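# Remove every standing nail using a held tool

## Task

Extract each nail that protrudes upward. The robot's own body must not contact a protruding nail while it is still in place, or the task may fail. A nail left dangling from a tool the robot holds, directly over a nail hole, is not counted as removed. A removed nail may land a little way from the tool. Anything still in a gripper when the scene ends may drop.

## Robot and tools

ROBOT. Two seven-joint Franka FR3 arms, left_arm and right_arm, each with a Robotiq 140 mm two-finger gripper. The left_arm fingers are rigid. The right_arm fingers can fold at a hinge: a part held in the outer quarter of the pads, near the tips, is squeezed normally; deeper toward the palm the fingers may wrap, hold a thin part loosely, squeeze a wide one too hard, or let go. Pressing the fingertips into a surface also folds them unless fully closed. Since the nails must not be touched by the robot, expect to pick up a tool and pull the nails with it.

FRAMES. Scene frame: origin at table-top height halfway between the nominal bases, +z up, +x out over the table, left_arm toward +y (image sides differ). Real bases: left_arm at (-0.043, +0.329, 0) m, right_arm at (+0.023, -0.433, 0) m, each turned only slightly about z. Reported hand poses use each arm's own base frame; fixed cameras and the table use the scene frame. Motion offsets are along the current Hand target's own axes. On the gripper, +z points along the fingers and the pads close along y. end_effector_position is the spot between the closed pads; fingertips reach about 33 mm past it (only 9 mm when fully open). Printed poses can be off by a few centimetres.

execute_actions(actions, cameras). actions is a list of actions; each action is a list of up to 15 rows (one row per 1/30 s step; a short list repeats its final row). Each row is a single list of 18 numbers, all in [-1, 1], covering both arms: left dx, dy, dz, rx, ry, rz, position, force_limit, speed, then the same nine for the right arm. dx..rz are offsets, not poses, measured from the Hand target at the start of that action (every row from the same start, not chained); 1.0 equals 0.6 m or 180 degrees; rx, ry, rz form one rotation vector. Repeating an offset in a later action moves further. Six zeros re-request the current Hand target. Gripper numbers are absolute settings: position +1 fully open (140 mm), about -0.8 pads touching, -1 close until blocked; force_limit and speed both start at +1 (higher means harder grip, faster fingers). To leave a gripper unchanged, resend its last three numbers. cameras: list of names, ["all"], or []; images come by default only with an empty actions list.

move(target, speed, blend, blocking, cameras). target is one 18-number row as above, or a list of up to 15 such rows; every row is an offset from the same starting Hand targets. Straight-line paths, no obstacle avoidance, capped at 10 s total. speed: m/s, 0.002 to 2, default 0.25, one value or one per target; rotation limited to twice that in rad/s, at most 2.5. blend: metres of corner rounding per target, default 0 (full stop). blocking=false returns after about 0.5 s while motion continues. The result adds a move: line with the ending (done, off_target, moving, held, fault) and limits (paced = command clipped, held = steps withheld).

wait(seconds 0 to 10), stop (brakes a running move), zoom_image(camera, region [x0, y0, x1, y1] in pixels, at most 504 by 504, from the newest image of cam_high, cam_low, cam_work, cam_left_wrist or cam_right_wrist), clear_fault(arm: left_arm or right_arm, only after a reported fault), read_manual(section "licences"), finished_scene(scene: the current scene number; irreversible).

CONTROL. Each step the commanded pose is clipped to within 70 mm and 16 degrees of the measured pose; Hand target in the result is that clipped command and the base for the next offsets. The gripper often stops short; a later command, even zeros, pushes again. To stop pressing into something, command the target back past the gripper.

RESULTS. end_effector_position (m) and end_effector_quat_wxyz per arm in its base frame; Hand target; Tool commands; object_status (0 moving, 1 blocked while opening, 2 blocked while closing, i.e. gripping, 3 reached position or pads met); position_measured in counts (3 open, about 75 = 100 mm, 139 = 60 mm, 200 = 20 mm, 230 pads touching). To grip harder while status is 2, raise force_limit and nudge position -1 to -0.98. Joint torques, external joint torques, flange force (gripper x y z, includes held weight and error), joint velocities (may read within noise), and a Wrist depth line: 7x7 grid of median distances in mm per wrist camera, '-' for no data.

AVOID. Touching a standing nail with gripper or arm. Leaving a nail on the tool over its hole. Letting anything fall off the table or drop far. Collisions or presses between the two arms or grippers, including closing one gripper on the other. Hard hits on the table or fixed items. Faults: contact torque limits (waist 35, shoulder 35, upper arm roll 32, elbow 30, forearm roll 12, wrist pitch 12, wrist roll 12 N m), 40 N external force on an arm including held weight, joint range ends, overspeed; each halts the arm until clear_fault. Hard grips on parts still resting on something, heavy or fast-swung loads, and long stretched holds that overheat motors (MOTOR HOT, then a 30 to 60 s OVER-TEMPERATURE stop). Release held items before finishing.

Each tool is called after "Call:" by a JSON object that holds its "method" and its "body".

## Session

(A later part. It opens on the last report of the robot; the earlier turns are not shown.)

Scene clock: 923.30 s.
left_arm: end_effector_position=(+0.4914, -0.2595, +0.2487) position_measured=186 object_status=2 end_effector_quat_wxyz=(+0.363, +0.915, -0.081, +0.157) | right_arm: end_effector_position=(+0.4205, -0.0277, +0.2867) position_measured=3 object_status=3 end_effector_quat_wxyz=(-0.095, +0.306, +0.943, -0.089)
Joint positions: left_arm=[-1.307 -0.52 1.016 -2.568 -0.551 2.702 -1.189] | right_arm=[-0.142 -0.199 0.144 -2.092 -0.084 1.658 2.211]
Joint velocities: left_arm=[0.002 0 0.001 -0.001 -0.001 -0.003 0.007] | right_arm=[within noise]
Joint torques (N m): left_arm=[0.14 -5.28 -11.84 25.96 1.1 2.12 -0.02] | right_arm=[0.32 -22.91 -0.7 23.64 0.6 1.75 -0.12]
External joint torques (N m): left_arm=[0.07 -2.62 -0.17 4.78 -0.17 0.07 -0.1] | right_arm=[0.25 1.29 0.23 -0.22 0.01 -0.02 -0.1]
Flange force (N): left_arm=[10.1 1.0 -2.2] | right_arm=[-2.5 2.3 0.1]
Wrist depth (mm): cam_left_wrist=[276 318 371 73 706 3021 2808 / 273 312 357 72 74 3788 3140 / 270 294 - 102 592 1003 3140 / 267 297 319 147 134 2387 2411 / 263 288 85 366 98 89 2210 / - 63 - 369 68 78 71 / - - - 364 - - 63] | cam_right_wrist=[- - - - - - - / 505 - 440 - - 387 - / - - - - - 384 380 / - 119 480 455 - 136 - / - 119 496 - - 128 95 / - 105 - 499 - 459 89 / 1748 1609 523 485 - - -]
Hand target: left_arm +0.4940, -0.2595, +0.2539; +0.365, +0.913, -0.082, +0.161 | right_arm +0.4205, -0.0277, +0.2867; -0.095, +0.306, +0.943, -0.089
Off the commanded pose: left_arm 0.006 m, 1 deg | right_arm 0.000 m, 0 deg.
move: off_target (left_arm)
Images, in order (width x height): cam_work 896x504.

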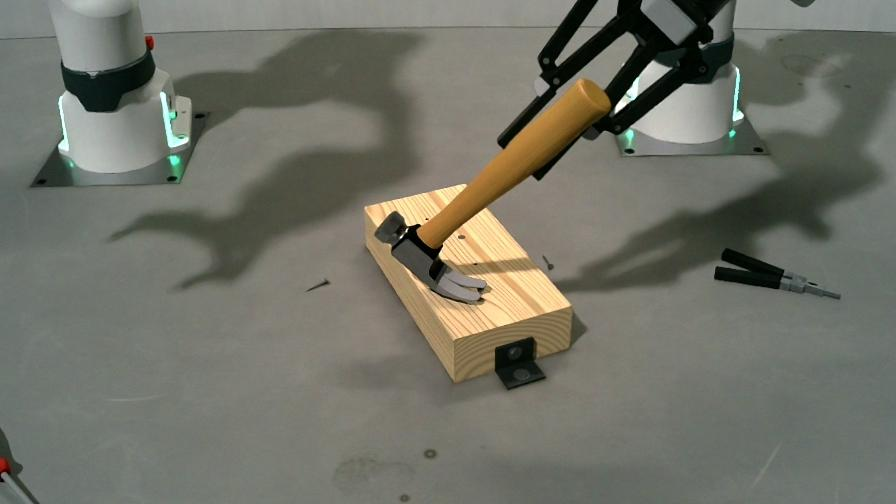

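Call:
{"method": "move", "body": {"target": [[-0.0059,0.0154,0.0113,0,0,0,-1,1,1,0,0,0,0,0,0,1,1,1],[-0.0141,0.0111,0.0127,0,0,0,-1,1,1,0,0,0,0,0,0,1,1,1],[-0.0082,-0.0043,0.0014,0,0,0,-1,1,1,0,0,0,0,0,0,1,1,1]], "speed": 0.03, "cameras": ["cam_work"]}}

Call:
{"method": "zoom_image", "body": {"camera": "cam_work", "region": [450, 260, 510, 310]}}

Scene clock: 929.73 s.
left_arm: end_effector_position=(+0.4881, -0.2581, +0.2454) position_measured=186 object_status=2 end_effector_quat_wxyz=(+0.363, +0.915, -0.080, +0.157) | right_arm: end_effector_position=(+0.4205, -0.0277, +0.2867) position_measured=3 object_status=3 end_effector_quat_wxyz=(-0.095, +0.306, +0.943, -0.089)
Joint positions: left_arm=[-1.301 -0.528 1.013 -2.583 -0.553 2.711 -1.182] | right_arm=[-0.142 -0.199 0.144 -2.092 -0.084 1.658 2.211]
Joint velocities: left_arm=[0.001 0 0 0.001 -0.002 -0.004 0.006] | right_arm=[within noise]
Joint torques (N m): left_arm=[0.42 -4.67 -11.75 25.35 1.16 2.01 0.04] | right_arm=[0.36 -22.87 -0.72 23.6 0.6 1.73 -0.12]
External joint torques (N m): left_arm=[0.43 -2.16 0.02 4.34 -0.13 -0.02 -0.04] | right_arm=[0.34 1.32 0.27 -0.22 0.01 -0.02 -0.1]
Flange force (N): left_arm=[9.3 0.5 -2.9] | right_arm=[-2.5 2.4 0.0]
Wrist depth (mm): cam_left_wrist=[274 316 349 73 - 3060 2841 / 270 311 368 72 73 3225 3099 / 267 311 340 102 588 3788 3140 / 264 304 308 147 597 834 2317 / - 285 85 358 98 91 2210 / - 63 - 363 68 78 71 / - - - 361 - - 63] | cam_right_wrist=[471 - - - - - 360 / - - 443 - - - - / - - 453 - 414 397 - / 544 119 474 - 430 392 396 / - 119 491 461 - 128 95 / - 537 - - 455 439 89 / 1725 588 536 - 462 - -]
Hand target: left_arm +0.4903, -0.2581, +0.2500; +0.365, +0.913, -0.082, +0.161 | right_arm +0.4205, -0.0277, +0.2867; -0.095, +0.306, +0.943, -0.089
Off the commanded pose: left_arm 0.005 m, 1 deg | right_arm 0.000 m, 0 deg.
move: off_target (left_arm)
Images, in order (width x height): cam_work 896x504.

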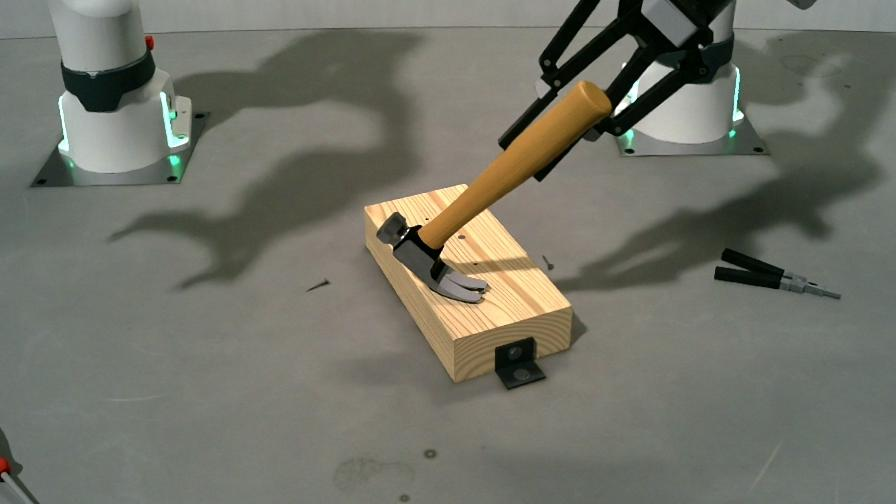

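Scaled by 8.400.

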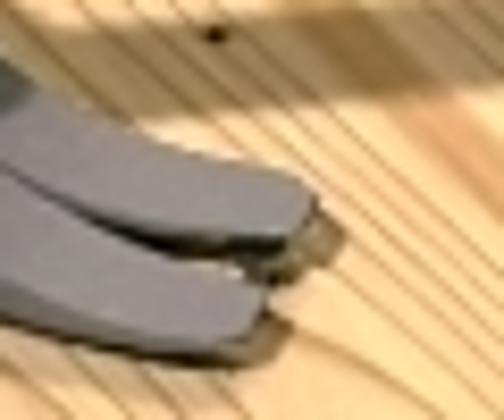

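Call:
{"method": "move", "body": {"target": [[-0.0059,0.0154,0.0113,0,0,0,-1,1,1,0,0,0,0,0,0,1,1,1],[-0.0114,0.0132,0.0113,0,0,0,-1,1,1,0,0,0,0,0,0,1,1,1],[-0.0055,-0.0022,0,0,0,0,-1,1,1,0,0,0,0,0,0,1,1,1]], "speed": 0.03, "cameras": ["cam_work"]}}

Call:
{"method": "zoom_image", "body": {"camera": "cam_work", "region": [450, 260, 510, 310]}}

Scene clock: 935.80 s.
left_arm: end_effector_position=(+0.4846, -0.2571, +0.2426) position_measured=186 object_status=2 end_effector_quat_wxyz=(+0.363, +0.915, -0.081, +0.156) | right_arm: end_effector_position=(+0.4205, -0.0277, +0.2867) position_measured=3 object_status=3 end_effector_quat_wxyz=(-0.095, +0.306, +0.943, -0.089)
Joint positions: left_arm=[-1.292 -0.531 1.007 -2.595 -0.555 2.715 -1.177] | right_arm=[-0.142 -0.199 0.144 -2.092 -0.084 1.658 2.211]
Joint velocities: left_arm=[0 0 0.001 0.001 0.001 -0.005 0.007] | right_arm=[within noise]
Joint torques (N m): left_arm=[0.38 -5.1 -11.82 26.02 1.1 2.16 0.02] | right_arm=[0.34 -22.89 -0.66 23.64 0.61 1.74 -0.15]
External joint torques (N m): left_arm=[0.36 -2.54 -0.12 5.07 -0.19 0.14 -0.05] | right_arm=[0.38 1.35 0.38 -0.22 0.02 -0.03 -0.13]
Flange force (N): left_arm=[10.5 0.9 -2.7] | right_arm=[-2.5 2.5 0.0]
Wrist depth (mm): cam_left_wrist=[273 313 345 73 - 2946 2875 / 269 308 353 72 73 - 3182 / 265 306 356 103 570 974 3140 / 261 301 304 147 151 2460 2387 / 259 283 85 354 98 89 2486 / - 63 - 362 68 78 2210 / - - - 356 - - 63] | cam_right_wrist=[- - - 412 390 - - / - 481 - 431 409 399 372 / - - 457 441 - - 380 / - 119 - - - 137 - / - 119 - 460 436 128 95 / - 531 515 476 - - 89 / - 569 532 - - - -]
Hand target: left_arm +0.4876, -0.2570, +0.2480; +0.365, +0.913, -0.082, +0.161 | right_arm +0.4205, -0.0277, +0.2867; -0.095, +0.306, +0.943, -0.089
Off the commanded pose: left_arm 0.006 m, 1 deg | right_arm 0.000 m, 0 deg.
move: off_target (left_arm)
Images, in order (width x height): cam_work 896x504.

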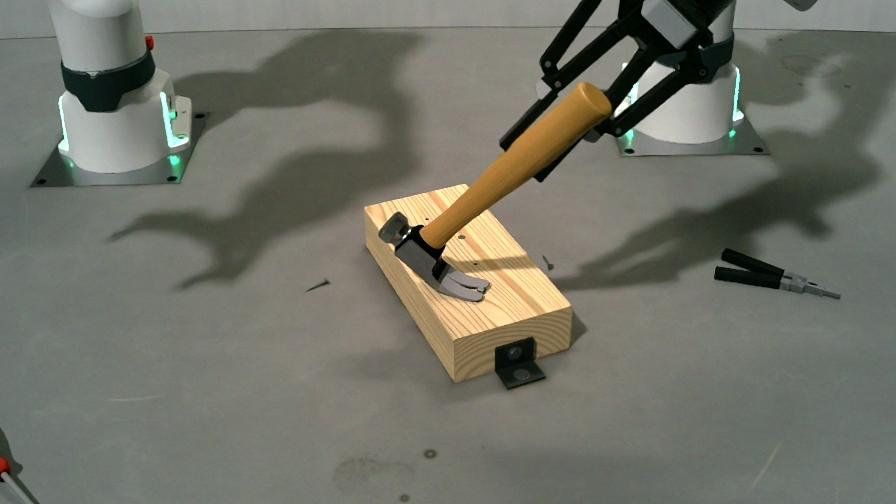

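Scaled by 8.400.

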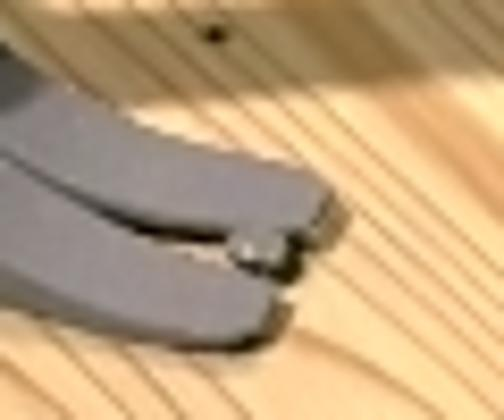

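Call:
{"method": "move", "body": {"target": [[0.0031,-0.0118,-0.0058,0,0,0,-1,1,1,0,0,0,0,0,0,1,1,1]], "speed": 0.02, "cameras": ["cam_work"]}}

Call:
{"method": "zoom_image", "body": {"camera": "cam_work", "region": [450, 260, 510, 310]}}

Scene clock: 940.10 s.
left_arm: end_effector_position=(+0.4861, -0.2518, +0.2420) position_measured=186 object_status=2 end_effector_quat_wxyz=(+0.365, +0.915, -0.081, +0.155) | right_arm: end_effector_position=(+0.4205, -0.0277, +0.2867) position_measured=3 object_status=3 end_effector_quat_wxyz=(-0.095, +0.306, +0.943, -0.089)
Joint positions: left_arm=[-1.287 -0.532 1.019 -2.589 -0.555 2.699 -1.166] | right_arm=[-0.142 -0.199 0.144 -2.092 -0.084 1.658 2.211]
Joint velocities: left_arm=[0.001 -0.001 -0.002 -0.001 0.001 -0.002 0.007] | right_arm=[within noise]
Joint torques (N m): left_arm=[1.16 -3.97 -10.76 25.46 1.42 2.5 0.2] | right_arm=[0.35 -22.88 -0.71 23.64 0.59 1.74 -0.15]
External joint torques (N m): left_arm=[1.07 -1.67 0.98 4.59 0.18 0.51 0.12] | right_arm=[0.33 1.29 0.28 -0.2 0 -0.02 -0.13]
Flange force (N): left_arm=[10.8 -2.1 -1.5] | right_arm=[-2.5 2.3 0.0]
Wrist depth (mm): cam_left_wrist=[271 314 351 73 - 3021 2775 / 267 307 351 72 74 4680 3021 / 263 303 352 103 552 - 3060 / 262 294 309 147 134 2170 2363 / 258 283 85 358 98 89 2460 / - 63 - 360 68 78 71 / - - - 356 - - 63] | cam_right_wrist=[477 461 - 409 410 376 362 / - - - 412 409 378 367 / 516 - - 435 412 394 378 / - 119 489 460 - 137 - / - 119 494 - - 128 95 / - 105 520 491 - - 89 / - - - - - - -]
Hand target: left_arm +0.4904, -0.2496, +0.2465; +0.365, +0.913, -0.082, +0.161 | right_arm +0.4205, -0.0277, +0.2867; -0.095, +0.306, +0.943, -0.089
Off the commanded pose: left_arm 0.007 m, 1 deg | right_arm 0.000 m, 0 deg.
move: off_target (left_arm)
Images, in order (width x height): cam_work 896x504.

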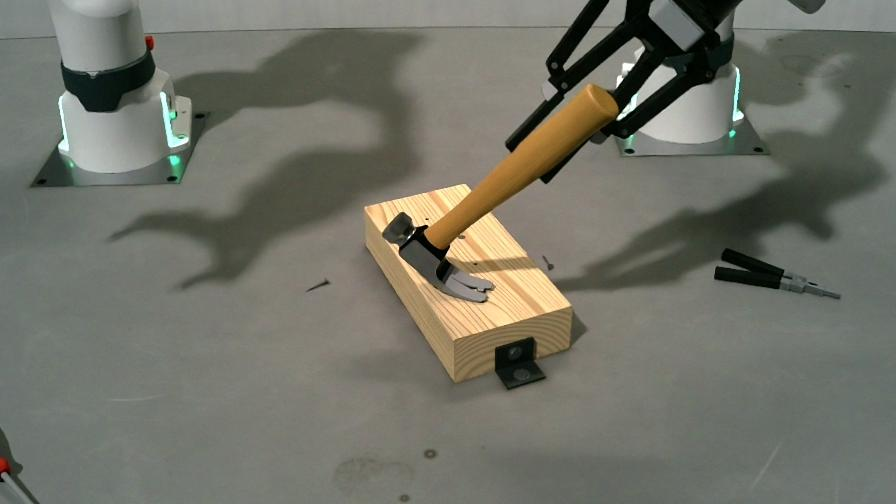

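Scaled by 8.400.

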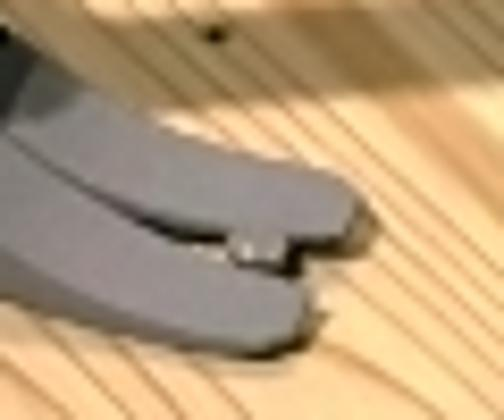

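Call:
{"method": "move", "body": {"target": [[-0.002,0.0073,0.0036,0,0,0,-1,1,1,0,0,0,0,0,0,1,1,1],[-0.0041,0.0036,0.0076,0,0,0,-1,1,1,0,0,0,0,0,0,1,1,1],[-0.0003,-0.0098,-0.0008,0,0,0,-1,1,1,0,0,0,0,0,0,1,1,1]], "speed": 0.02, "cameras": ["cam_work"]}}

Call:
{"method": "zoom_image", "body": {"camera": "cam_work", "region": [450, 260, 510, 310]}}

Scene clock: 946.00 s.
left_arm: end_effector_position=(+0.4871, -0.2495, +0.2412) position_measured=186 object_status=2 end_effector_quat_wxyz=(+0.367, +0.914, -0.080, +0.154) | right_arm: end_effector_position=(+0.4205, -0.0277, +0.2867) position_measured=3 object_status=3 end_effector_quat_wxyz=(-0.095, +0.306, +0.943, -0.089)
Joint positions: left_arm=[-1.294 -0.537 1.034 -2.588 -0.555 2.696 -1.157] | right_arm=[-0.142 -0.199 0.144 -2.092 -0.084 1.658 2.211]
Joint velocities: left_arm=[0 -0.001 0.001 0.001 0.001 -0.003 0.005] | right_arm=[within noise]
Joint torques (N m): left_arm=[1.87 -1.61 -9.66 24.05 1.97 2.87 0.34] | right_arm=[0.35 -22.87 -0.69 23.62 0.61 1.74 -0.12]
External joint torques (N m): left_arm=[1.99 0.27 2.45 3.36 0.73 0.94 0.26] | right_arm=[0.37 1.37 0.34 -0.24 0.03 -0.02 -0.11]
Flange force (N): left_arm=[10.7 -6.1 0.9] | right_arm=[-2.5 2.6 0.0]
Wrist depth (mm): cam_left_wrist=[269 303 375 73 582 3060 2743 / 267 306 358 72 74 3315 3099 / 264 302 353 103 617 6281 3672 / 260 292 309 147 134 - 2623 / 258 281 85 357 98 88 2460 / - 63 - 361 68 78 - / - - - 356 - - 63] | cam_right_wrist=[494 466 432 411 - - 356 / - 457 438 - 398 396 - / - - 457 426 413 401 369 / - 119 - 455 413 146 - / - 119 - 461 445 128 95 / - 540 504 - - - 89 / 1725 1846 - 496 439 457 -]
Hand target: left_arm +0.4917, -0.2450, +0.2430; +0.365, +0.913, -0.082, +0.161 | right_arm +0.4205, -0.0277, +0.2867; -0.095, +0.306, +0.943, -0.089
Off the commanded pose: left_arm 0.007 m, 1 deg | right_arm 0.000 m, 0 deg.
move: off_target (left_arm)
Images, in order (width x height): cam_work 896x504.

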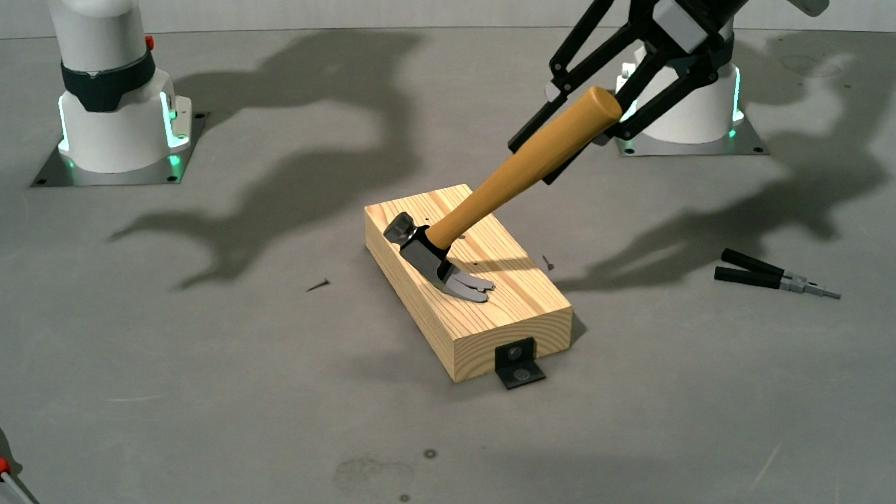

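Scaled by 8.400.

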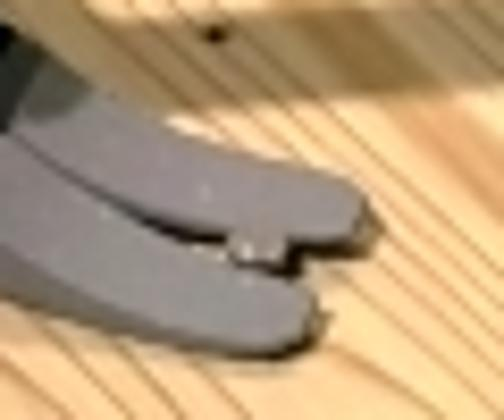

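Call:
{"method": "move", "body": {"target": [[0.0025,-0.0095,-0.0075,0,0,0,-1,1,1,0,0,0,0,0,0,1,1,1]], "speed": 0.02, "cameras": ["cam_work"]}}

Call:
{"method": "zoom_image", "body": {"camera": "cam_work", "region": [450, 260, 510, 310]}}

Scene clock: 951.07 s.
left_arm: end_effector_position=(+0.4858, -0.2454, +0.2407) position_measured=186 object_status=2 end_effector_quat_wxyz=(+0.369, +0.913, -0.082, +0.150) | right_arm: end_effector_position=(+0.4205, -0.0277, +0.2867) position_measured=3 object_status=3 end_effector_quat_wxyz=(-0.095, +0.306, +0.943, -0.089)
Joint positions: left_arm=[-1.282 -0.538 1.037 -2.585 -0.554 2.676 -1.149] | right_arm=[-0.142 -0.199 0.144 -2.092 -0.084 1.658 2.211]
Joint velocities: left_arm=[0 0 -0.001 0.002 0 -0.004 0.006] | right_arm=[within noise]
Joint torques (N m): left_arm=[3.75 -1.03 -8.85 25.33 2.35 3.57 0.37] | right_arm=[0.37 -22.91 -0.7 23.64 0.6 1.74 -0.12]
External joint torques (N m): left_arm=[3.76 0.84 3.23 4.59 1.16 1.65 0.29] | right_arm=[0.34 1.4 0.28 -0.3 0.01 -0.03 -0.1]
Flange force (N): left_arm=[11.8 -6.7 -3.5] | right_arm=[-2.5 2.5 0.2]
Wrist depth (mm): cam_left_wrist=[268 308 364 74 636 2875 2712 / 263 306 350 72 75 907 2775 / 262 303 353 90 589 - 2808 / 265 298 308 145 151 - 2273 / 257 281 85 357 98 89 2841 / - 63 - 362 68 78 2210 / - - - 361 - - 63] | cam_right_wrist=[- - - - 395 376 362 / 499 468 - - 402 - 366 / - 466 - 438 416 - - / - 119 - 450 433 136 - / - 119 488 469 - 129 95 / - 105 - - - - 89 / 1759 1590 528 - - 453 -]
Hand target: left_arm +0.4935, -0.2378, +0.2429; +0.365, +0.913, -0.082, +0.161 | right_arm +0.4205, -0.0277, +0.2867; -0.095, +0.306, +0.943, -0.089
Off the commanded pose: left_arm 0.011 m, 1 deg | right_arm 0.000 m, 0 deg.
move: off_target (left_arm)
Images, in order (width x height): cam_work 896x504.

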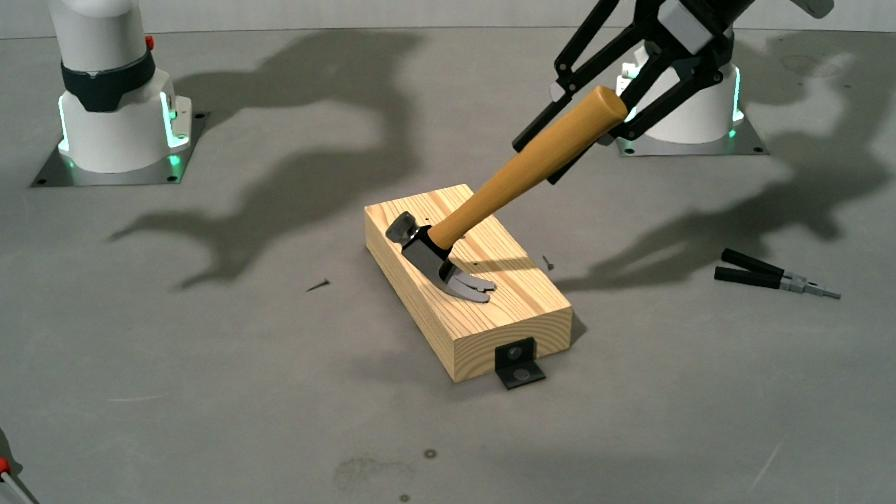

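Scaled by 8.400.

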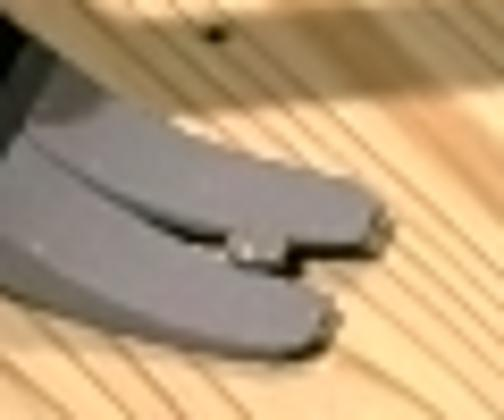

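Call:
{"method": "move", "body": {"target": [[-0.0112,0.052,0.0187,0.049,0,0.0257,-1,1,1,0,0,0,0,0,0,1,1,1]], "speed": 0.02, "cameras": ["cam_work"]}}

Call:
{"method": "zoom_image", "body": {"camera": "cam_work", "region": [450, 260, 510, 310]}}

Scene clock: 960.57 s.
left_arm: end_effector_position=(+0.4734, -0.2750, +0.2517) position_measured=186 object_status=2 end_effector_quat_wxyz=(+0.292, +0.934, -0.110, +0.172) | right_arm: end_effector_position=(+0.4205, -0.0277, +0.2867) position_measured=3 object_status=3 end_effector_quat_wxyz=(-0.095, +0.306, +0.943, -0.089)
Joint positions: left_arm=[-1.046 -0.432 0.656 -2.597 -0.522 2.708 -1.279] | right_arm=[-0.142 -0.199 0.144 -2.092 -0.084 1.658 2.211]
Joint velocities: left_arm=[0.001 0 -0.001 0 0.001 0 -0.005] | right_arm=[within noise]
Joint torques (N m): left_arm=[4.53 -9.8 -4.27 26.23 2.27 4.67 0.35] | right_arm=[0.43 -22.91 -0.73 23.61 0.59 1.74 -0.19]
External joint torques (N m): left_arm=[4.53 1.42 2.97 3.3 1.01 2.04 0.29] | right_arm=[0.44 1.31 0.29 -0.25 0.01 -0.02 -0.17]
Flange force (N): left_arm=[9.3 -4.9 -2.4] | right_arm=[-2.4 2.3 0.1]
Wrist depth (mm): cam_left_wrist=[298 326 384 73 555 - 2808 / 296 324 363 71 71 - 3361 / 292 323 358 89 508 - 3729 / 289 317 318 145 151 - 3788 / 281 298 85 354 98 89 2808 / - 63 71 348 68 78 71 / - - - 349 - - 63] | cam_right_wrist=[477 460 430 430 390 375 358 / - 466 - - 397 - - / - 479 477 434 - - 378 / 518 119 483 - 410 146 - / - 119 491 483 - 128 99 / - 105 - 477 - - 89 / - 1609 528 499 - 444 -]
Hand target: left_arm +0.4816, -0.2678, +0.2529; +0.287, +0.935, -0.106, +0.181 | right_arm +0.4205, -0.0277, +0.2867; -0.095, +0.306, +0.943, -0.089
Off the commanded pose: left_arm 0.011 m, 1 deg | right_arm 0.000 m, 0 deg.
move: off_target (left_arm)
Images, in order (width x height): cam_work 896x504.

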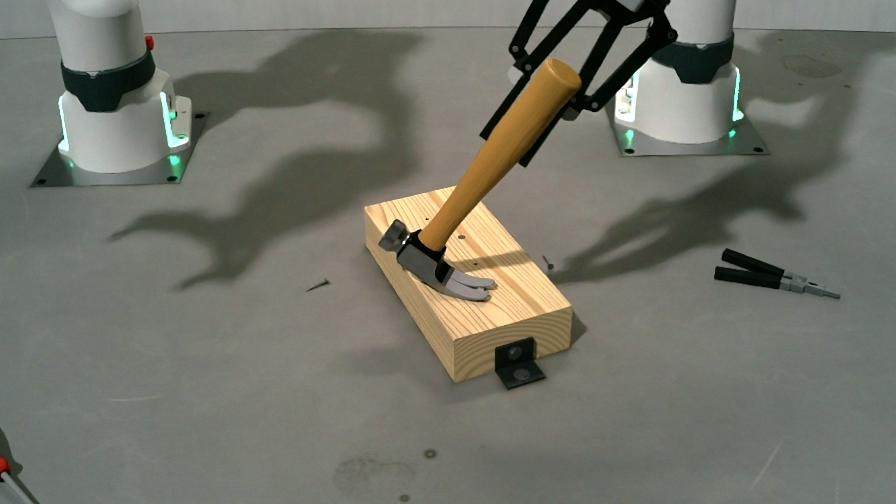

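Scaled by 8.400.

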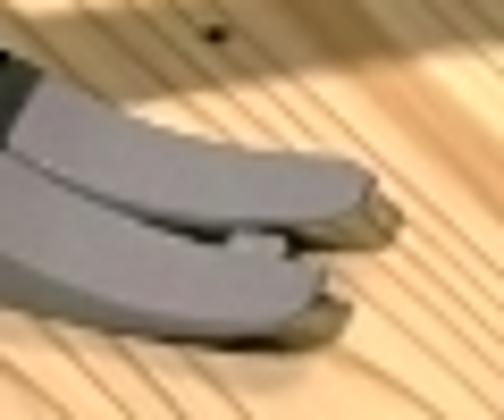

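Call:
{"method": "move", "body": {"target": [[-0.0072,0.052,0.0148,0.049,0,0.0257,-1,1,1,0,0,0,0,0,0,1,1,1]], "speed": 0.02, "cameras": ["cam_work"]}}

Call:
{"method": "zoom_image", "body": {"camera": "cam_work", "region": [450, 260, 510, 310]}}

Scene clock: 970.33 s.
left_arm: end_effector_position=(+0.4666, -0.3010, +0.2591) position_measured=186 object_status=2 end_effector_quat_wxyz=(+0.209, +0.949, -0.131, +0.196) | right_arm: end_effector_position=(+0.4205, -0.0277, +0.2867) position_measured=3 object_status=3 end_effector_quat_wxyz=(-0.095, +0.306, +0.943, -0.089)
Joint positions: left_arm=[-0.781 -0.372 0.269 -2.582 -0.37 2.728 -1.498] | right_arm=[-0.142 -0.199 0.144 -2.092 -0.084 1.658 2.211]
Joint velocities: left_arm=[0.001 0 0 0 -0.001 0 -0.006] | right_arm=[within noise]
Joint torques (N m): left_arm=[2.46 -16.85 -1.63 26.7 2 4.11 0] | right_arm=[0.35 -22.89 -0.72 23.62 0.6 1.73 -0.12]
External joint torques (N m): left_arm=[2.45 0.66 1.44 2.86 0.85 0.86 -0.05] | right_arm=[0.36 1.21 0.31 -0.19 0.02 -0.02 -0.1]
Flange force (N): left_arm=[9.7 -0.4 0.1] | right_arm=[-2.3 2.3 -0.1]
Wrist depth (mm): cam_left_wrist=[334 361 392 74 493 618 678 / 328 354 - 72 73 570 665 / 321 350 382 102 470 547 633 / 317 343 357 147 151 534 585 / 312 329 85 345 98 91 - / - 63 - 341 68 78 - / - - - 338 - - 63] | cam_right_wrist=[- 453 431 - 384 - - / 504 460 448 - 404 385 - / 499 - - - 409 - - / 535 119 486 449 - 137 - / - 120 492 - - 128 95 / - 105 - - - - 89 / - 1629 539 513 466 - -]
Hand target: left_arm +0.4707, -0.2979, +0.2599; +0.207, +0.949, -0.129, +0.200 | right_arm +0.4205, -0.0277, +0.2867; -0.095, +0.306, +0.943, -0.089
Off the commanded pose: left_arm 0.005 m, 1 deg | right_arm 0.000 m, 0 deg.
move: off_target (left_arm)
Images, in order (width x height): cam_work 896x504.

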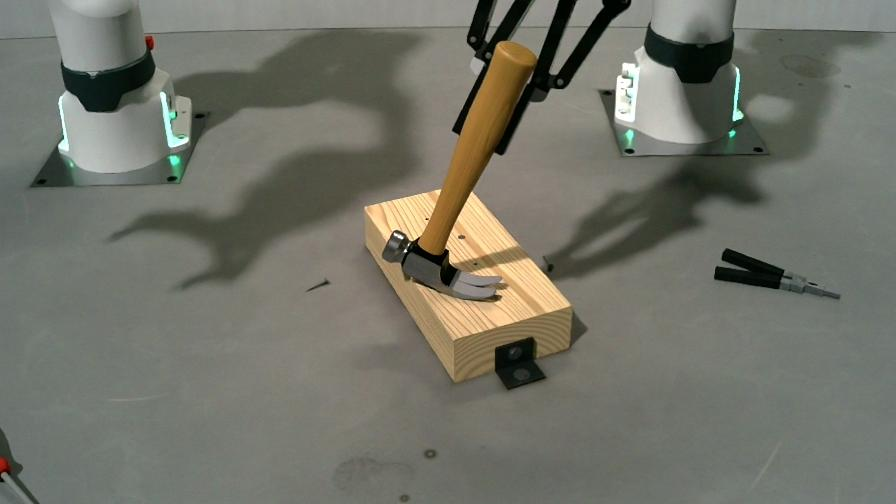

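Scaled by 8.400.

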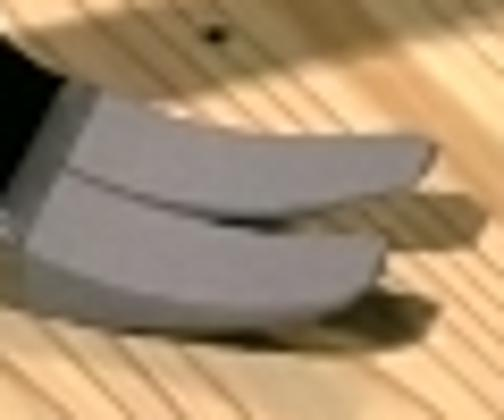

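Call:
{"method": "move", "body": {"target": [[0.0043,0.0034,-0.0083,0,0,0,-1,1,1,0,0,0,0,0,0,1,1,1],[-0.0077,0.074,0.0143,0,0,0,-1,1,1,0,0,0,0,0,0,1,1,1]], "speed": 0.05, "cameras": ["cam_work"]}}

Call:
{"method": "zoom_image", "body": {"camera": "cam_work", "region": [440, 260, 500, 310]}}

Scene clock: 976.97 s.
left_arm: end_effector_position=(+0.4505, -0.3386, +0.2596) position_measured=186 object_status=2 end_effector_quat_wxyz=(+0.203, +0.950, -0.135, +0.194) | right_arm: end_effector_position=(+0.4205, -0.0277, +0.2867) position_measured=3 object_status=3 end_effector_quat_wxyz=(-0.095, +0.306, +0.943, -0.089)
Joint positions: left_arm=[-0.748 -0.342 0.146 -2.563 -0.363 2.741 -1.588] | right_arm=[-0.142 -0.199 0.144 -2.092 -0.084 1.658 2.211]
Joint velocities: left_arm=[0 -0.001 0 0.001 -0.001 -0.001 -0.008] | right_arm=[within noise]
Joint torques (N m): left_arm=[0.19 -21.33 -2.05 29.08 0.84 4.69 -0.37] | right_arm=[0.35 -22.86 -0.74 23.63 0.62 1.74 -0.16]
External joint torques (N m): left_arm=[0.19 -2.02 -0.25 5.1 -0.28 1.34 -0.42] | right_arm=[0.31 1.39 0.23 -0.29 0.03 -0.04 -0.14]
Flange force (N): left_arm=[9.7 4.9 -0.8] | right_arm=[-2.6 2.3 0.1]
Wrist depth (mm): cam_left_wrist=[334 362 390 73 511 572 626 / 331 355 380 72 74 564 588 / 324 355 377 98 474 539 - / 320 335 319 146 134 529 - / 315 330 85 344 98 91 549 / - 63 - 342 68 78 - / - - - 337 - - 63] | cam_right_wrist=[- 438 - - - 369 - / 497 478 438 - 401 387 372 / - 479 462 426 416 395 - / - 119 - - - 146 381 / - 119 500 440 457 128 95 / - 106 - - 457 - 89 / 1681 1969 - 506 476 447 -]
Hand target: left_arm +0.4548, -0.3401, +0.2659; +0.207, +0.949, -0.129, +0.200 | right_arm +0.4205, -0.0277, +0.2867; -0.095, +0.306, +0.943, -0.089
Off the commanded pose: left_arm 0.008 m, 1 deg | right_arm 0.000 m, 0 deg.
move: off_target (left_arm)
Images, in order (width x height): cam_work 896x504.

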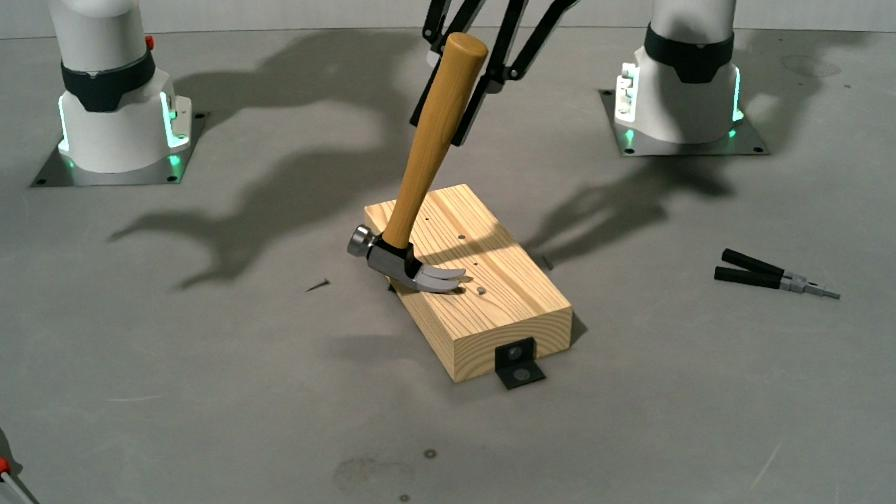

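Scaled by 8.400.

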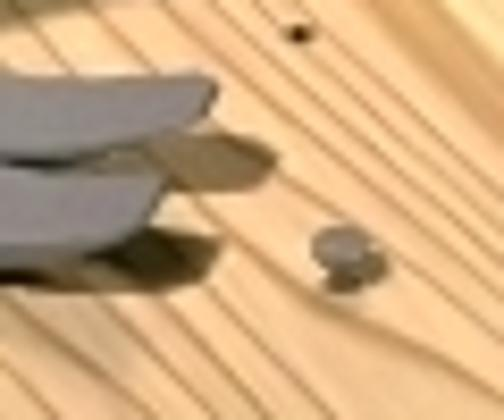

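Call:
{"method": "move", "body": {"target": [[0.0156,-0.1405,-0.0174,-0.1125,0,-0.0587,-1,1,1,0,0,0,0,0,0,1,1,1]], "speed": 0.06, "cameras": ["cam_work"]}}

Call:
{"method": "zoom_image", "body": {"camera": "cam_work", "region": [440, 260, 500, 310]}}

Scene clock: 992.03 s.
left_arm: end_effector_position=(+0.4856, -0.2613, +0.2445) position_measured=186 object_status=2 end_effector_quat_wxyz=(+0.384, +0.908, -0.073, +0.152) | right_arm: end_effector_position=(+0.4205, -0.0277, +0.2867) position_measured=3 object_status=3 end_effector_quat_wxyz=(-0.095, +0.306, +0.943, -0.089)
Joint positions: left_arm=[-1.271 -0.491 0.991 -2.574 -0.716 2.671 -1.062] | right_arm=[-0.142 -0.199 0.144 -2.092 -0.084 1.658 2.211]
Joint velocities: left_arm=[0 0.001 0 0.001 -0.001 0 0.006] | right_arm=[within noise]
Joint torques (N m): left_arm=[-0.55 -6.58 -10.52 25.84 0.54 1.43 -0.08] | right_arm=[0.37 -22.91 -0.72 23.64 0.61 1.74 -0.16]
External joint torques (N m): left_arm=[-0.59 -2.82 0.27 4.7 -0.59 -0.23 -0.16] | right_arm=[0.31 1.33 0.23 -0.26 0.02 -0.03 -0.14]
Flange force (N): left_arm=[12.1 -0.9 3.2] | right_arm=[-2.5 2.2 0.1]
Wrist depth (mm): cam_left_wrist=[270 317 386 74 584 3361 2910 / 267 315 - 72 72 3361 3140 / 264 305 371 98 652 982 3269 / 259 294 306 146 151 2712 3269 / 257 277 85 369 98 88 2340 / - 63 - 372 68 78 3361 / - - - 365 - - 63] | cam_right_wrist=[- - 416 423 - 374 356 / - - 433 426 395 385 - / - 489 464 - - - - / 534 119 453 461 - 137 390 / - 120 493 468 444 128 99 / - 105 - - 454 - 89 / 1714 1846 532 504 482 - -]
Hand target: left_arm +0.4873, -0.2627, +0.2499; +0.388, +0.906, -0.075, +0.155 | right_arm +0.4205, -0.0277, +0.2867; -0.095, +0.306, +0.943, -0.089
Off the commanded pose: left_arm 0.006 m, 1 deg | right_arm 0.000 m, 0 deg.
move: off_target (left_arm)
Images, in order (width x height): cam_work 896x504.

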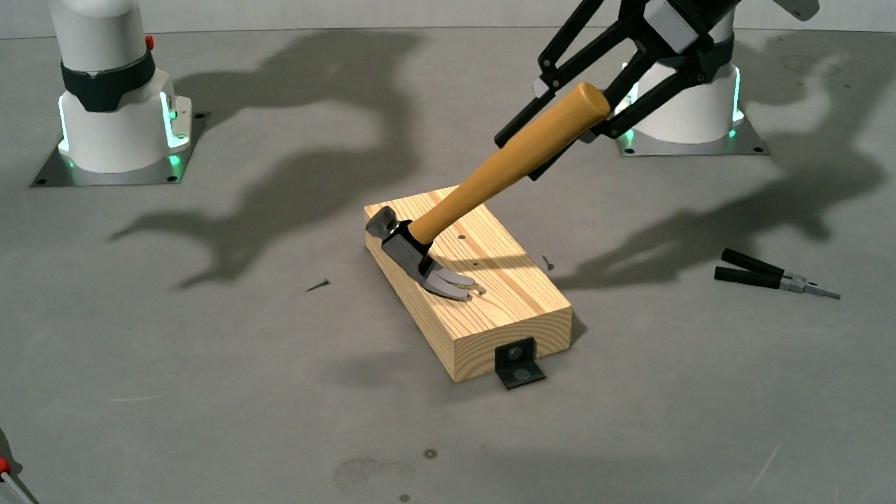

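Scaled by 8.400.

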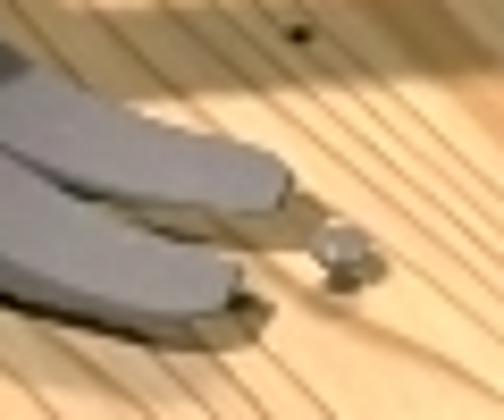

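Call:
{"method": "move", "body": {"target": [[-0.0045,-0.0091,0.0087,0,0,0,-1,1,1,0,0,0,0,0,0,1,1,1]], "speed": 0.015}}

Call:
{"method": "move", "body": {"target": [[0.0063,-0.0147,-0.012,0,0,0,-1,1,1,0,0,0,0,0,0,1,1,1]], "speed": 0.02, "cameras": ["cam_work"]}}

Call:
{"method": "zoom_image", "body": {"camera": "cam_work", "region": [450, 260, 510, 310]}}

Scene clock: 998.27 s.
left_arm: end_effector_position=(+0.4855, -0.2622, +0.2385) position_measured=186 object_status=2 end_effector_quat_wxyz=(+0.385, +0.907, -0.076, +0.152) | right_arm: end_effector_position=(+0.4205, -0.0277, +0.2867) position_measured=3 object_status=3 end_effector_quat_wxyz=(-0.095, +0.306, +0.943, -0.089)
Joint positions: left_arm=[-1.305 -0.493 1.024 -2.577 -0.72 2.684 -1.043] | right_arm=[-0.142 -0.199 0.144 -2.092 -0.084 1.658 2.211]
Joint torques (N m): left_arm=[-0.96 -4.82 -10.46 23.91 0.61 2.11 0.07] | right_arm=[0.38 -22.9 -0.72 23.68 0.6 1.74 -0.14]
External joint torques (N m): left_arm=[-0.95 -1.84 0.62 3.02 -0.54 0.5 -0.01] | right_arm=[0.52 1.29 0.45 -0.2 0.03 -0.03 -0.12]
Flange force (N): left_arm=[9.2 -3.3 9.0] | right_arm=[-2.3 2.6 -0.1]
Wrist depth (mm): cam_left_wrist=[265 308 363 73 603 3269 2808 / 262 304 349 72 73 - 3315 / 251 305 351 101 678 - 3182 / 256 297 298 146 151 - 2652 / 254 272 85 358 98 88 2190 / - 63 - 363 68 78 3315 / - - - 359 - - 63] | cam_right_wrist=[- - 418 410 - 374 361 / - 465 - - 403 - - / - - - 435 386 398 386 / 503 119 - 455 - 136 388 / - 120 497 460 - 129 95 / - 111 515 - - - 89 / 1771 1534 - - 469 - -]
Hand target: left_arm +0.4874, -0.2627, +0.2418; +0.388, +0.906, -0.075, +0.155 | right_arm +0.4205, -0.0277, +0.2867; -0.095, +0.306, +0.943, -0.089
Off the commanded pose: left_arm 0.004 m, 1 deg | right_arm 0.000 m, 0 deg.
move: off_target (left_arm)

Scene clock: 999.30 s.
left_arm: end_effector_position=(+0.4869, -0.2544, +0.2378) position_measured=186 object_status=2 end_effector_quat_wxyz=(+0.388, +0.907, -0.075, +0.149) | right_arm: end_effector_position=(+0.4205, -0.0277, +0.2867) position_measured=3 object_status=3 end_effector_quat_wxyz=(-0.095, +0.306, +0.943, -0.089)
Joint positions: left_arm=[-1.293 -0.494 1.038 -2.571 -0.715 2.661 -1.036] | right_arm=[-0.142 -0.199 0.144 -2.092 -0.084 1.658 2.211]
Joint velocities: left_arm=[-0.001 0 0 0.001 0.001 -0.003 0.004] | right_arm=[within noise]
Joint torques (N m): left_arm=[2.02 -3.89 -9.84 25.73 1.36 2.13 0.19] | right_arm=[0.36 -22.89 -0.74 23.61 0.59 1.74 -0.14]
External joint torques (N m): left_arm=[1.94 -1.11 1.26 4.85 0.27 0.54 0.11] | right_arm=[0.34 1.3 0.26 -0.29 0 -0.03 -0.12]
Flange force (N): left_arm=[11.0 -1.8 -3.9] | right_arm=[-2.4 2.2 0.2]
Wrist depth (mm): cam_left_wrist=[262 304 363 75 692 3269 2946 / 259 302 346 71 694 3182 3021 / 258 299 342 88 83 - 2946 / 254 293 299 145 151 - 3361 / 251 269 85 357 98 91 2808 / - 63 - 364 68 78 71 / - - - 360 - - 63] | cam_right_wrist=[- 461 431 - 385 372 363 / 496 - 439 - 397 - - / 540 499 457 428 - - - / - 119 470 456 - 137 385 / - 119 488 463 442 129 95 / - 536 516 477 - - 89 / 1714 1681 546 - 483 448 -]
Hand target: left_arm +0.4916, -0.2515, +0.2418; +0.388, +0.906, -0.075, +0.155 | right_arm +0.4205, -0.0277, +0.2867; -0.095, +0.306, +0.943, -0.089
Off the commanded pose: left_arm 0.007 m, 1 deg | right_arm 0.000 m, 0 deg.
move: off_target (left_arm)
Images, in order (width x height): cam_work 896x504.

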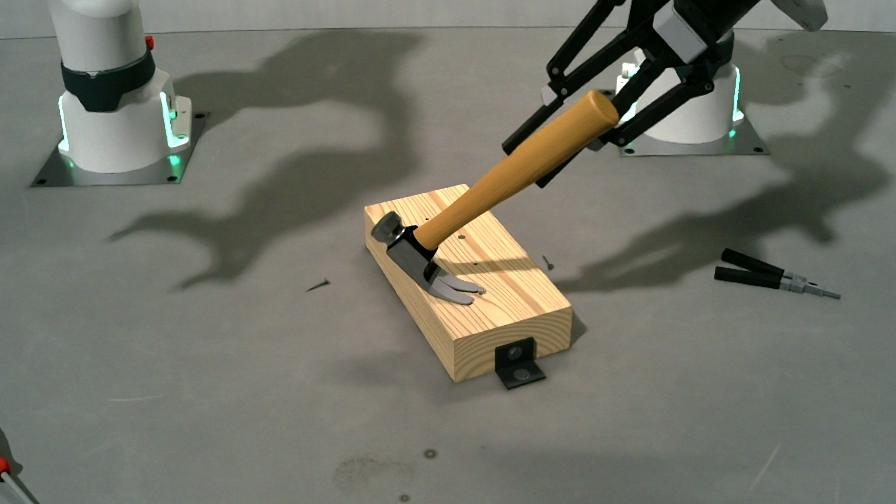

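Scaled by 8.400.

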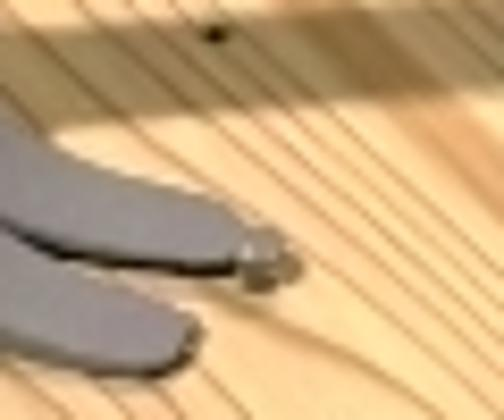

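Call:
{"method": "move", "body": {"target": [[-0.0042,0.0098,0.008,0,0,0,-1,1,1,0,0,0,0,0,0,1,1,1],[-0.0108,0.0098,0.0045,0,0,0,-1,1,1,0,0,0,0,0,0,1,1,1],[-0.0035,-0.0074,-0.0095,0,0,0,-1,1,1,0,0,0,0,0,0,1,1,1]], "speed": 0.02, "cameras": ["cam_work"]}}

Call:
{"method": "zoom_image", "body": {"camera": "cam_work", "region": [450, 260, 510, 310]}}

Scene clock: 1006.80 s.
left_arm: end_effector_position=(+0.4853, -0.2465, +0.2379) position_measured=186 object_status=2 end_effector_quat_wxyz=(+0.388, +0.907, -0.074, +0.149) | right_arm: end_effector_position=(+0.4205, -0.0277, +0.2867) position_measured=3 object_status=3 end_effector_quat_wxyz=(-0.095, +0.306, +0.943, -0.089)
Joint positions: left_arm=[-1.259 -0.501 1.025 -2.58 -0.707 2.649 -1.029] | right_arm=[-0.142 -0.199 0.144 -2.092 -0.084 1.658 2.211]
Joint velocities: left_arm=[0.002 0.001 0.001 0.001 0.001 -0.004 0.006] | right_arm=[within noise]
Joint torques (N m): left_arm=[1.19 -4.46 -10.23 26.08 1.04 1.75 0.12] | right_arm=[0.33 -22.95 -0.7 23.58 0.6 1.74 -0.15]
External joint torques (N m): left_arm=[1.18 -1.63 0.93 5.28 -0.03 0.19 0.04] | right_arm=[0.39 1.31 0.38 -0.31 0.02 -0.02 -0.13]
Flange force (N): left_arm=[13.1 -1.8 -1.9] | right_arm=[-2.2 2.4 0.2]
Wrist depth (mm): cam_left_wrist=[263 305 396 73 - 3182 2983 / - 310 349 71 71 - 3140 / 257 297 350 90 104 - 2910 / 255 293 300 145 150 - 2252 / 252 270 85 357 98 88 3225 / - 63 - 365 68 78 71 / - - - 360 - - 63] | cam_right_wrist=[- 459 437 441 - - - / - 470 450 - - - - / 528 - 477 424 - 397 - / 545 119 470 458 419 146 - / - 119 476 484 - 129 95 / - 528 533 - 446 - 89 / 1692 1736 523 - 474 449 -]
Hand target: left_arm +0.4895, -0.2442, +0.2418; +0.388, +0.906, -0.075, +0.155 | right_arm +0.4205, -0.0277, +0.2867; -0.095, +0.306, +0.943, -0.089
Off the commanded pose: left_arm 0.006 m, 1 deg | right_arm 0.000 m, 0 deg.
move: off_target (left_arm)
Images, in order (width x height): cam_work 896x504.

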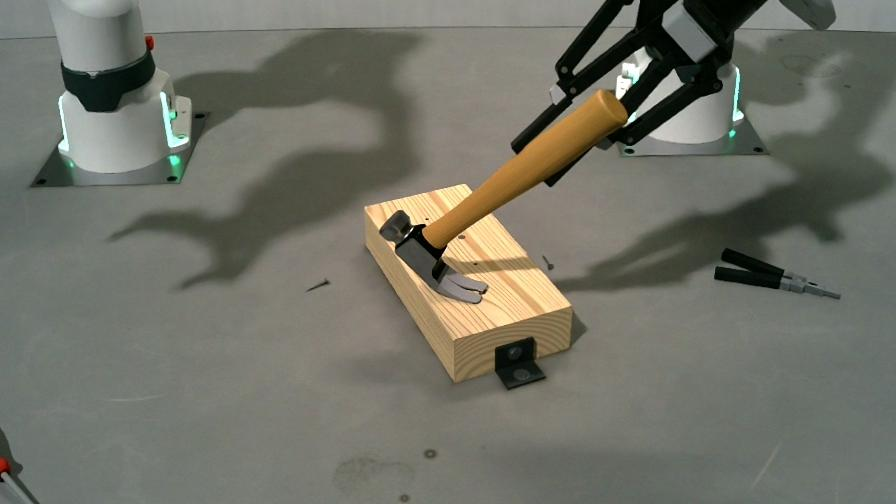

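Scaled by 8.400.

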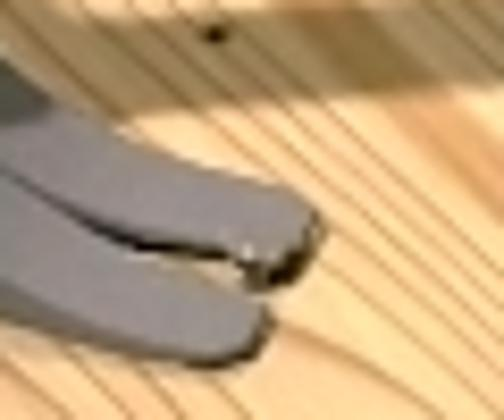

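Call:
{"method": "move", "body": {"target": [[-0.0022,0,-0.0012,0,0,0,-1,1,1,0,0,0,0,0,0,1,1,1],[0.002,-0.0123,-0.0112,0,0,0,-1,1,1,0,0,0,0,0,0,1,1,1]], "speed": 0.02, "cameras": ["cam_work"]}}

Call:
{"method": "zoom_image", "body": {"camera": "cam_work", "region": [450, 260, 510, 310]}}

Scene clock: 1013.23 s.
left_arm: end_effector_position=(+0.4862, -0.2374, +0.2377) position_measured=186 object_status=2 end_effector_quat_wxyz=(+0.388, +0.907, -0.075, +0.148) | right_arm: end_effector_position=(+0.4205, -0.0277, +0.2867) position_measured=3 object_status=3 end_effector_quat_wxyz=(-0.095, +0.306, +0.943, -0.089)
Joint positions: left_arm=[-1.235 -0.501 1.027 -2.577 -0.7 2.625 -1.02] | right_arm=[-0.142 -0.199 0.144 -2.092 -0.084 1.658 2.211]
Joint velocities: left_arm=[0.002 0.001 0 0.001 -0.001 -0.002 0.006] | right_arm=[within noise]
Joint torques (N m): left_arm=[1.57 -3.94 -10.21 25.87 1.07 2.14 0.17] | right_arm=[0.34 -22.95 -0.73 23.62 0.61 1.74 -0.18]
External joint torques (N m): left_arm=[1.65 -1.1 1.05 5.1 0.06 0.62 0.09] | right_arm=[0.36 1.31 0.31 -0.3 0.03 -0.02 -0.17]
Flange force (N): left_arm=[11.9 -1.9 -2.6] | right_arm=[-2.3 2.2 0.2]
Wrist depth (mm): cam_left_wrist=[263 305 367 75 - 3060 2875 / 260 302 - 71 72 - 3021 / 257 298 349 90 120 - 3021 / 255 294 306 145 151 3315 3510 / 251 270 85 359 98 85 2910 / - 63 - 365 68 78 71 / - - - 361 - - 63] | cam_right_wrist=[467 - 427 - - - - / 499 465 444 417 403 - - / - - 459 438 - - - / 532 119 - - - 136 393 / - 119 486 465 426 129 99 / - 105 513 479 449 - 89 / 1725 1771 - - - 457 -]
Hand target: left_arm +0.4910, -0.2343, +0.2416; +0.388, +0.906, -0.075, +0.155 | right_arm +0.4205, -0.0277, +0.2867; -0.095, +0.306, +0.943, -0.089
Off the commanded pose: left_arm 0.007 m, 1 deg | right_arm 0.000 m, 0 deg.
move: off_target (left_arm)
Images, in order (width x height): cam_work 896x504.

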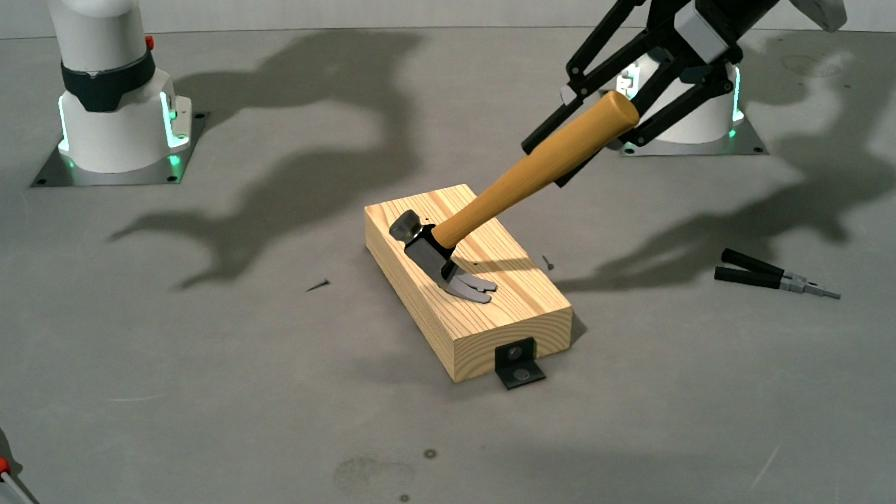

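Scaled by 8.400.

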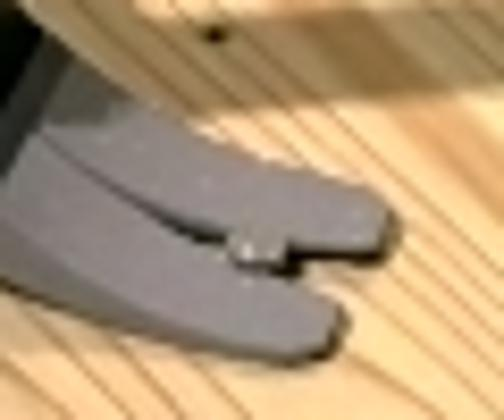

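Call:
{"method": "move", "body": {"target": [[0.0037,-0.0098,-0.0088,0,0,0,-1,1,1,0,0,0,0,0,0,1,1,1]], "speed": 0.02, "cameras": ["cam_work"]}}

Call:
{"method": "zoom_image", "body": {"camera": "cam_work", "region": [450, 260, 510, 310]}}

Scene clock: 1017.23 s.
left_arm: end_effector_position=(+0.4846, -0.2333, +0.2371) position_measured=186 object_status=2 end_effector_quat_wxyz=(+0.390, +0.906, -0.077, +0.144) | right_arm: end_effector_position=(+0.4205, -0.0277, +0.2867) position_measured=3 object_status=3 end_effector_quat_wxyz=(-0.095, +0.306, +0.943, -0.089)
Joint positions: left_arm=[-1.225 -0.501 1.033 -2.574 -0.693 2.602 -1.013] | right_arm=[-0.142 -0.199 0.144 -2.092 -0.084 1.658 2.211]
Joint velocities: left_arm=[0.002 0 0 0.001 0.001 -0.003 0.003] | right_arm=[within noise]
Joint torques (N m): left_arm=[4.08 -4.57 -8.93 27.98 1.34 2.93 0.2] | right_arm=[0.36 -22.9 -0.69 23.64 0.6 1.74 -0.19]
External joint torques (N m): left_arm=[4.14 -1.75 2.34 7.2 0.39 1.44 0.12] | right_arm=[0.34 1.34 0.3 -0.24 0.01 -0.02 -0.17]
Flange force (N): left_arm=[12.6 -2.5 -10.3] | right_arm=[-2.6 2.3 0.0]
Wrist depth (mm): cam_left_wrist=[248 302 363 430 620 3269 2623 / 258 300 345 71 71 1029 3021 / 256 298 341 83 617 865 3459 / 254 294 301 143 151 - 3269 / 251 269 85 373 98 85 2652 / - 63 - 366 68 78 2273 / - - - 365 - - 63] | cam_right_wrist=[- 460 438 - 409 380 - / - - - 433 - 389 369 / 522 - 441 - 419 396 381 / 546 119 - 441 - 393 390 / - 119 491 489 444 128 95 / - 530 512 484 460 - 89 / - - 537 505 475 - -]
Hand target: left_arm +0.4934, -0.2265, +0.2418; +0.388, +0.906, -0.075, +0.155 | right_arm +0.4205, -0.0277, +0.2867; -0.095, +0.306, +0.943, -0.089
Off the commanded pose: left_arm 0.012 m, 1 deg | right_arm 0.000 m, 0 deg.
move: off_target (left_arm)
Images, in order (width x height): cam_work 896x504.

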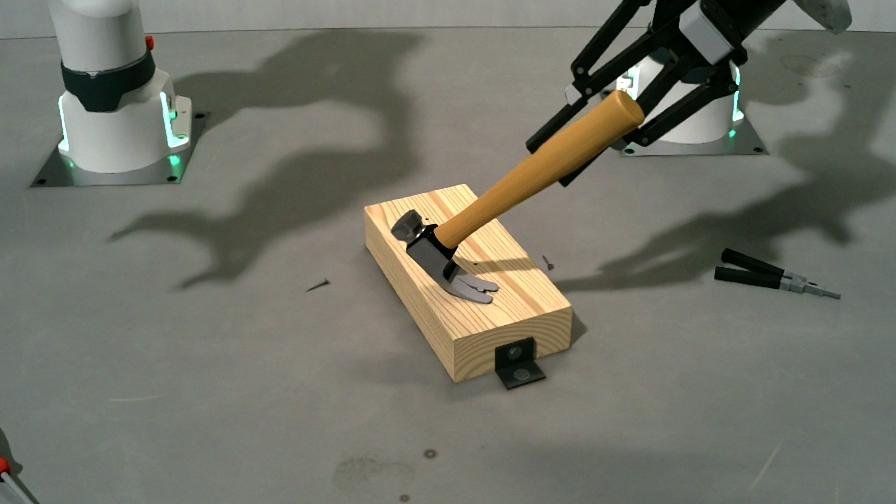

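Scaled by 8.400.

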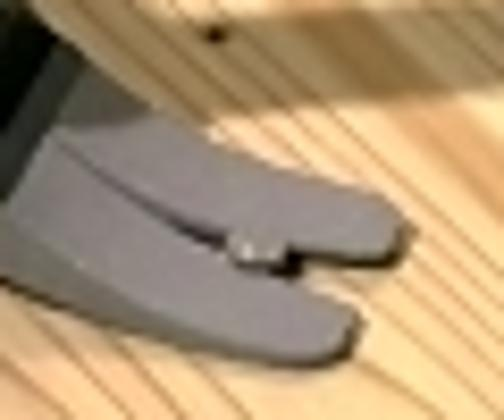

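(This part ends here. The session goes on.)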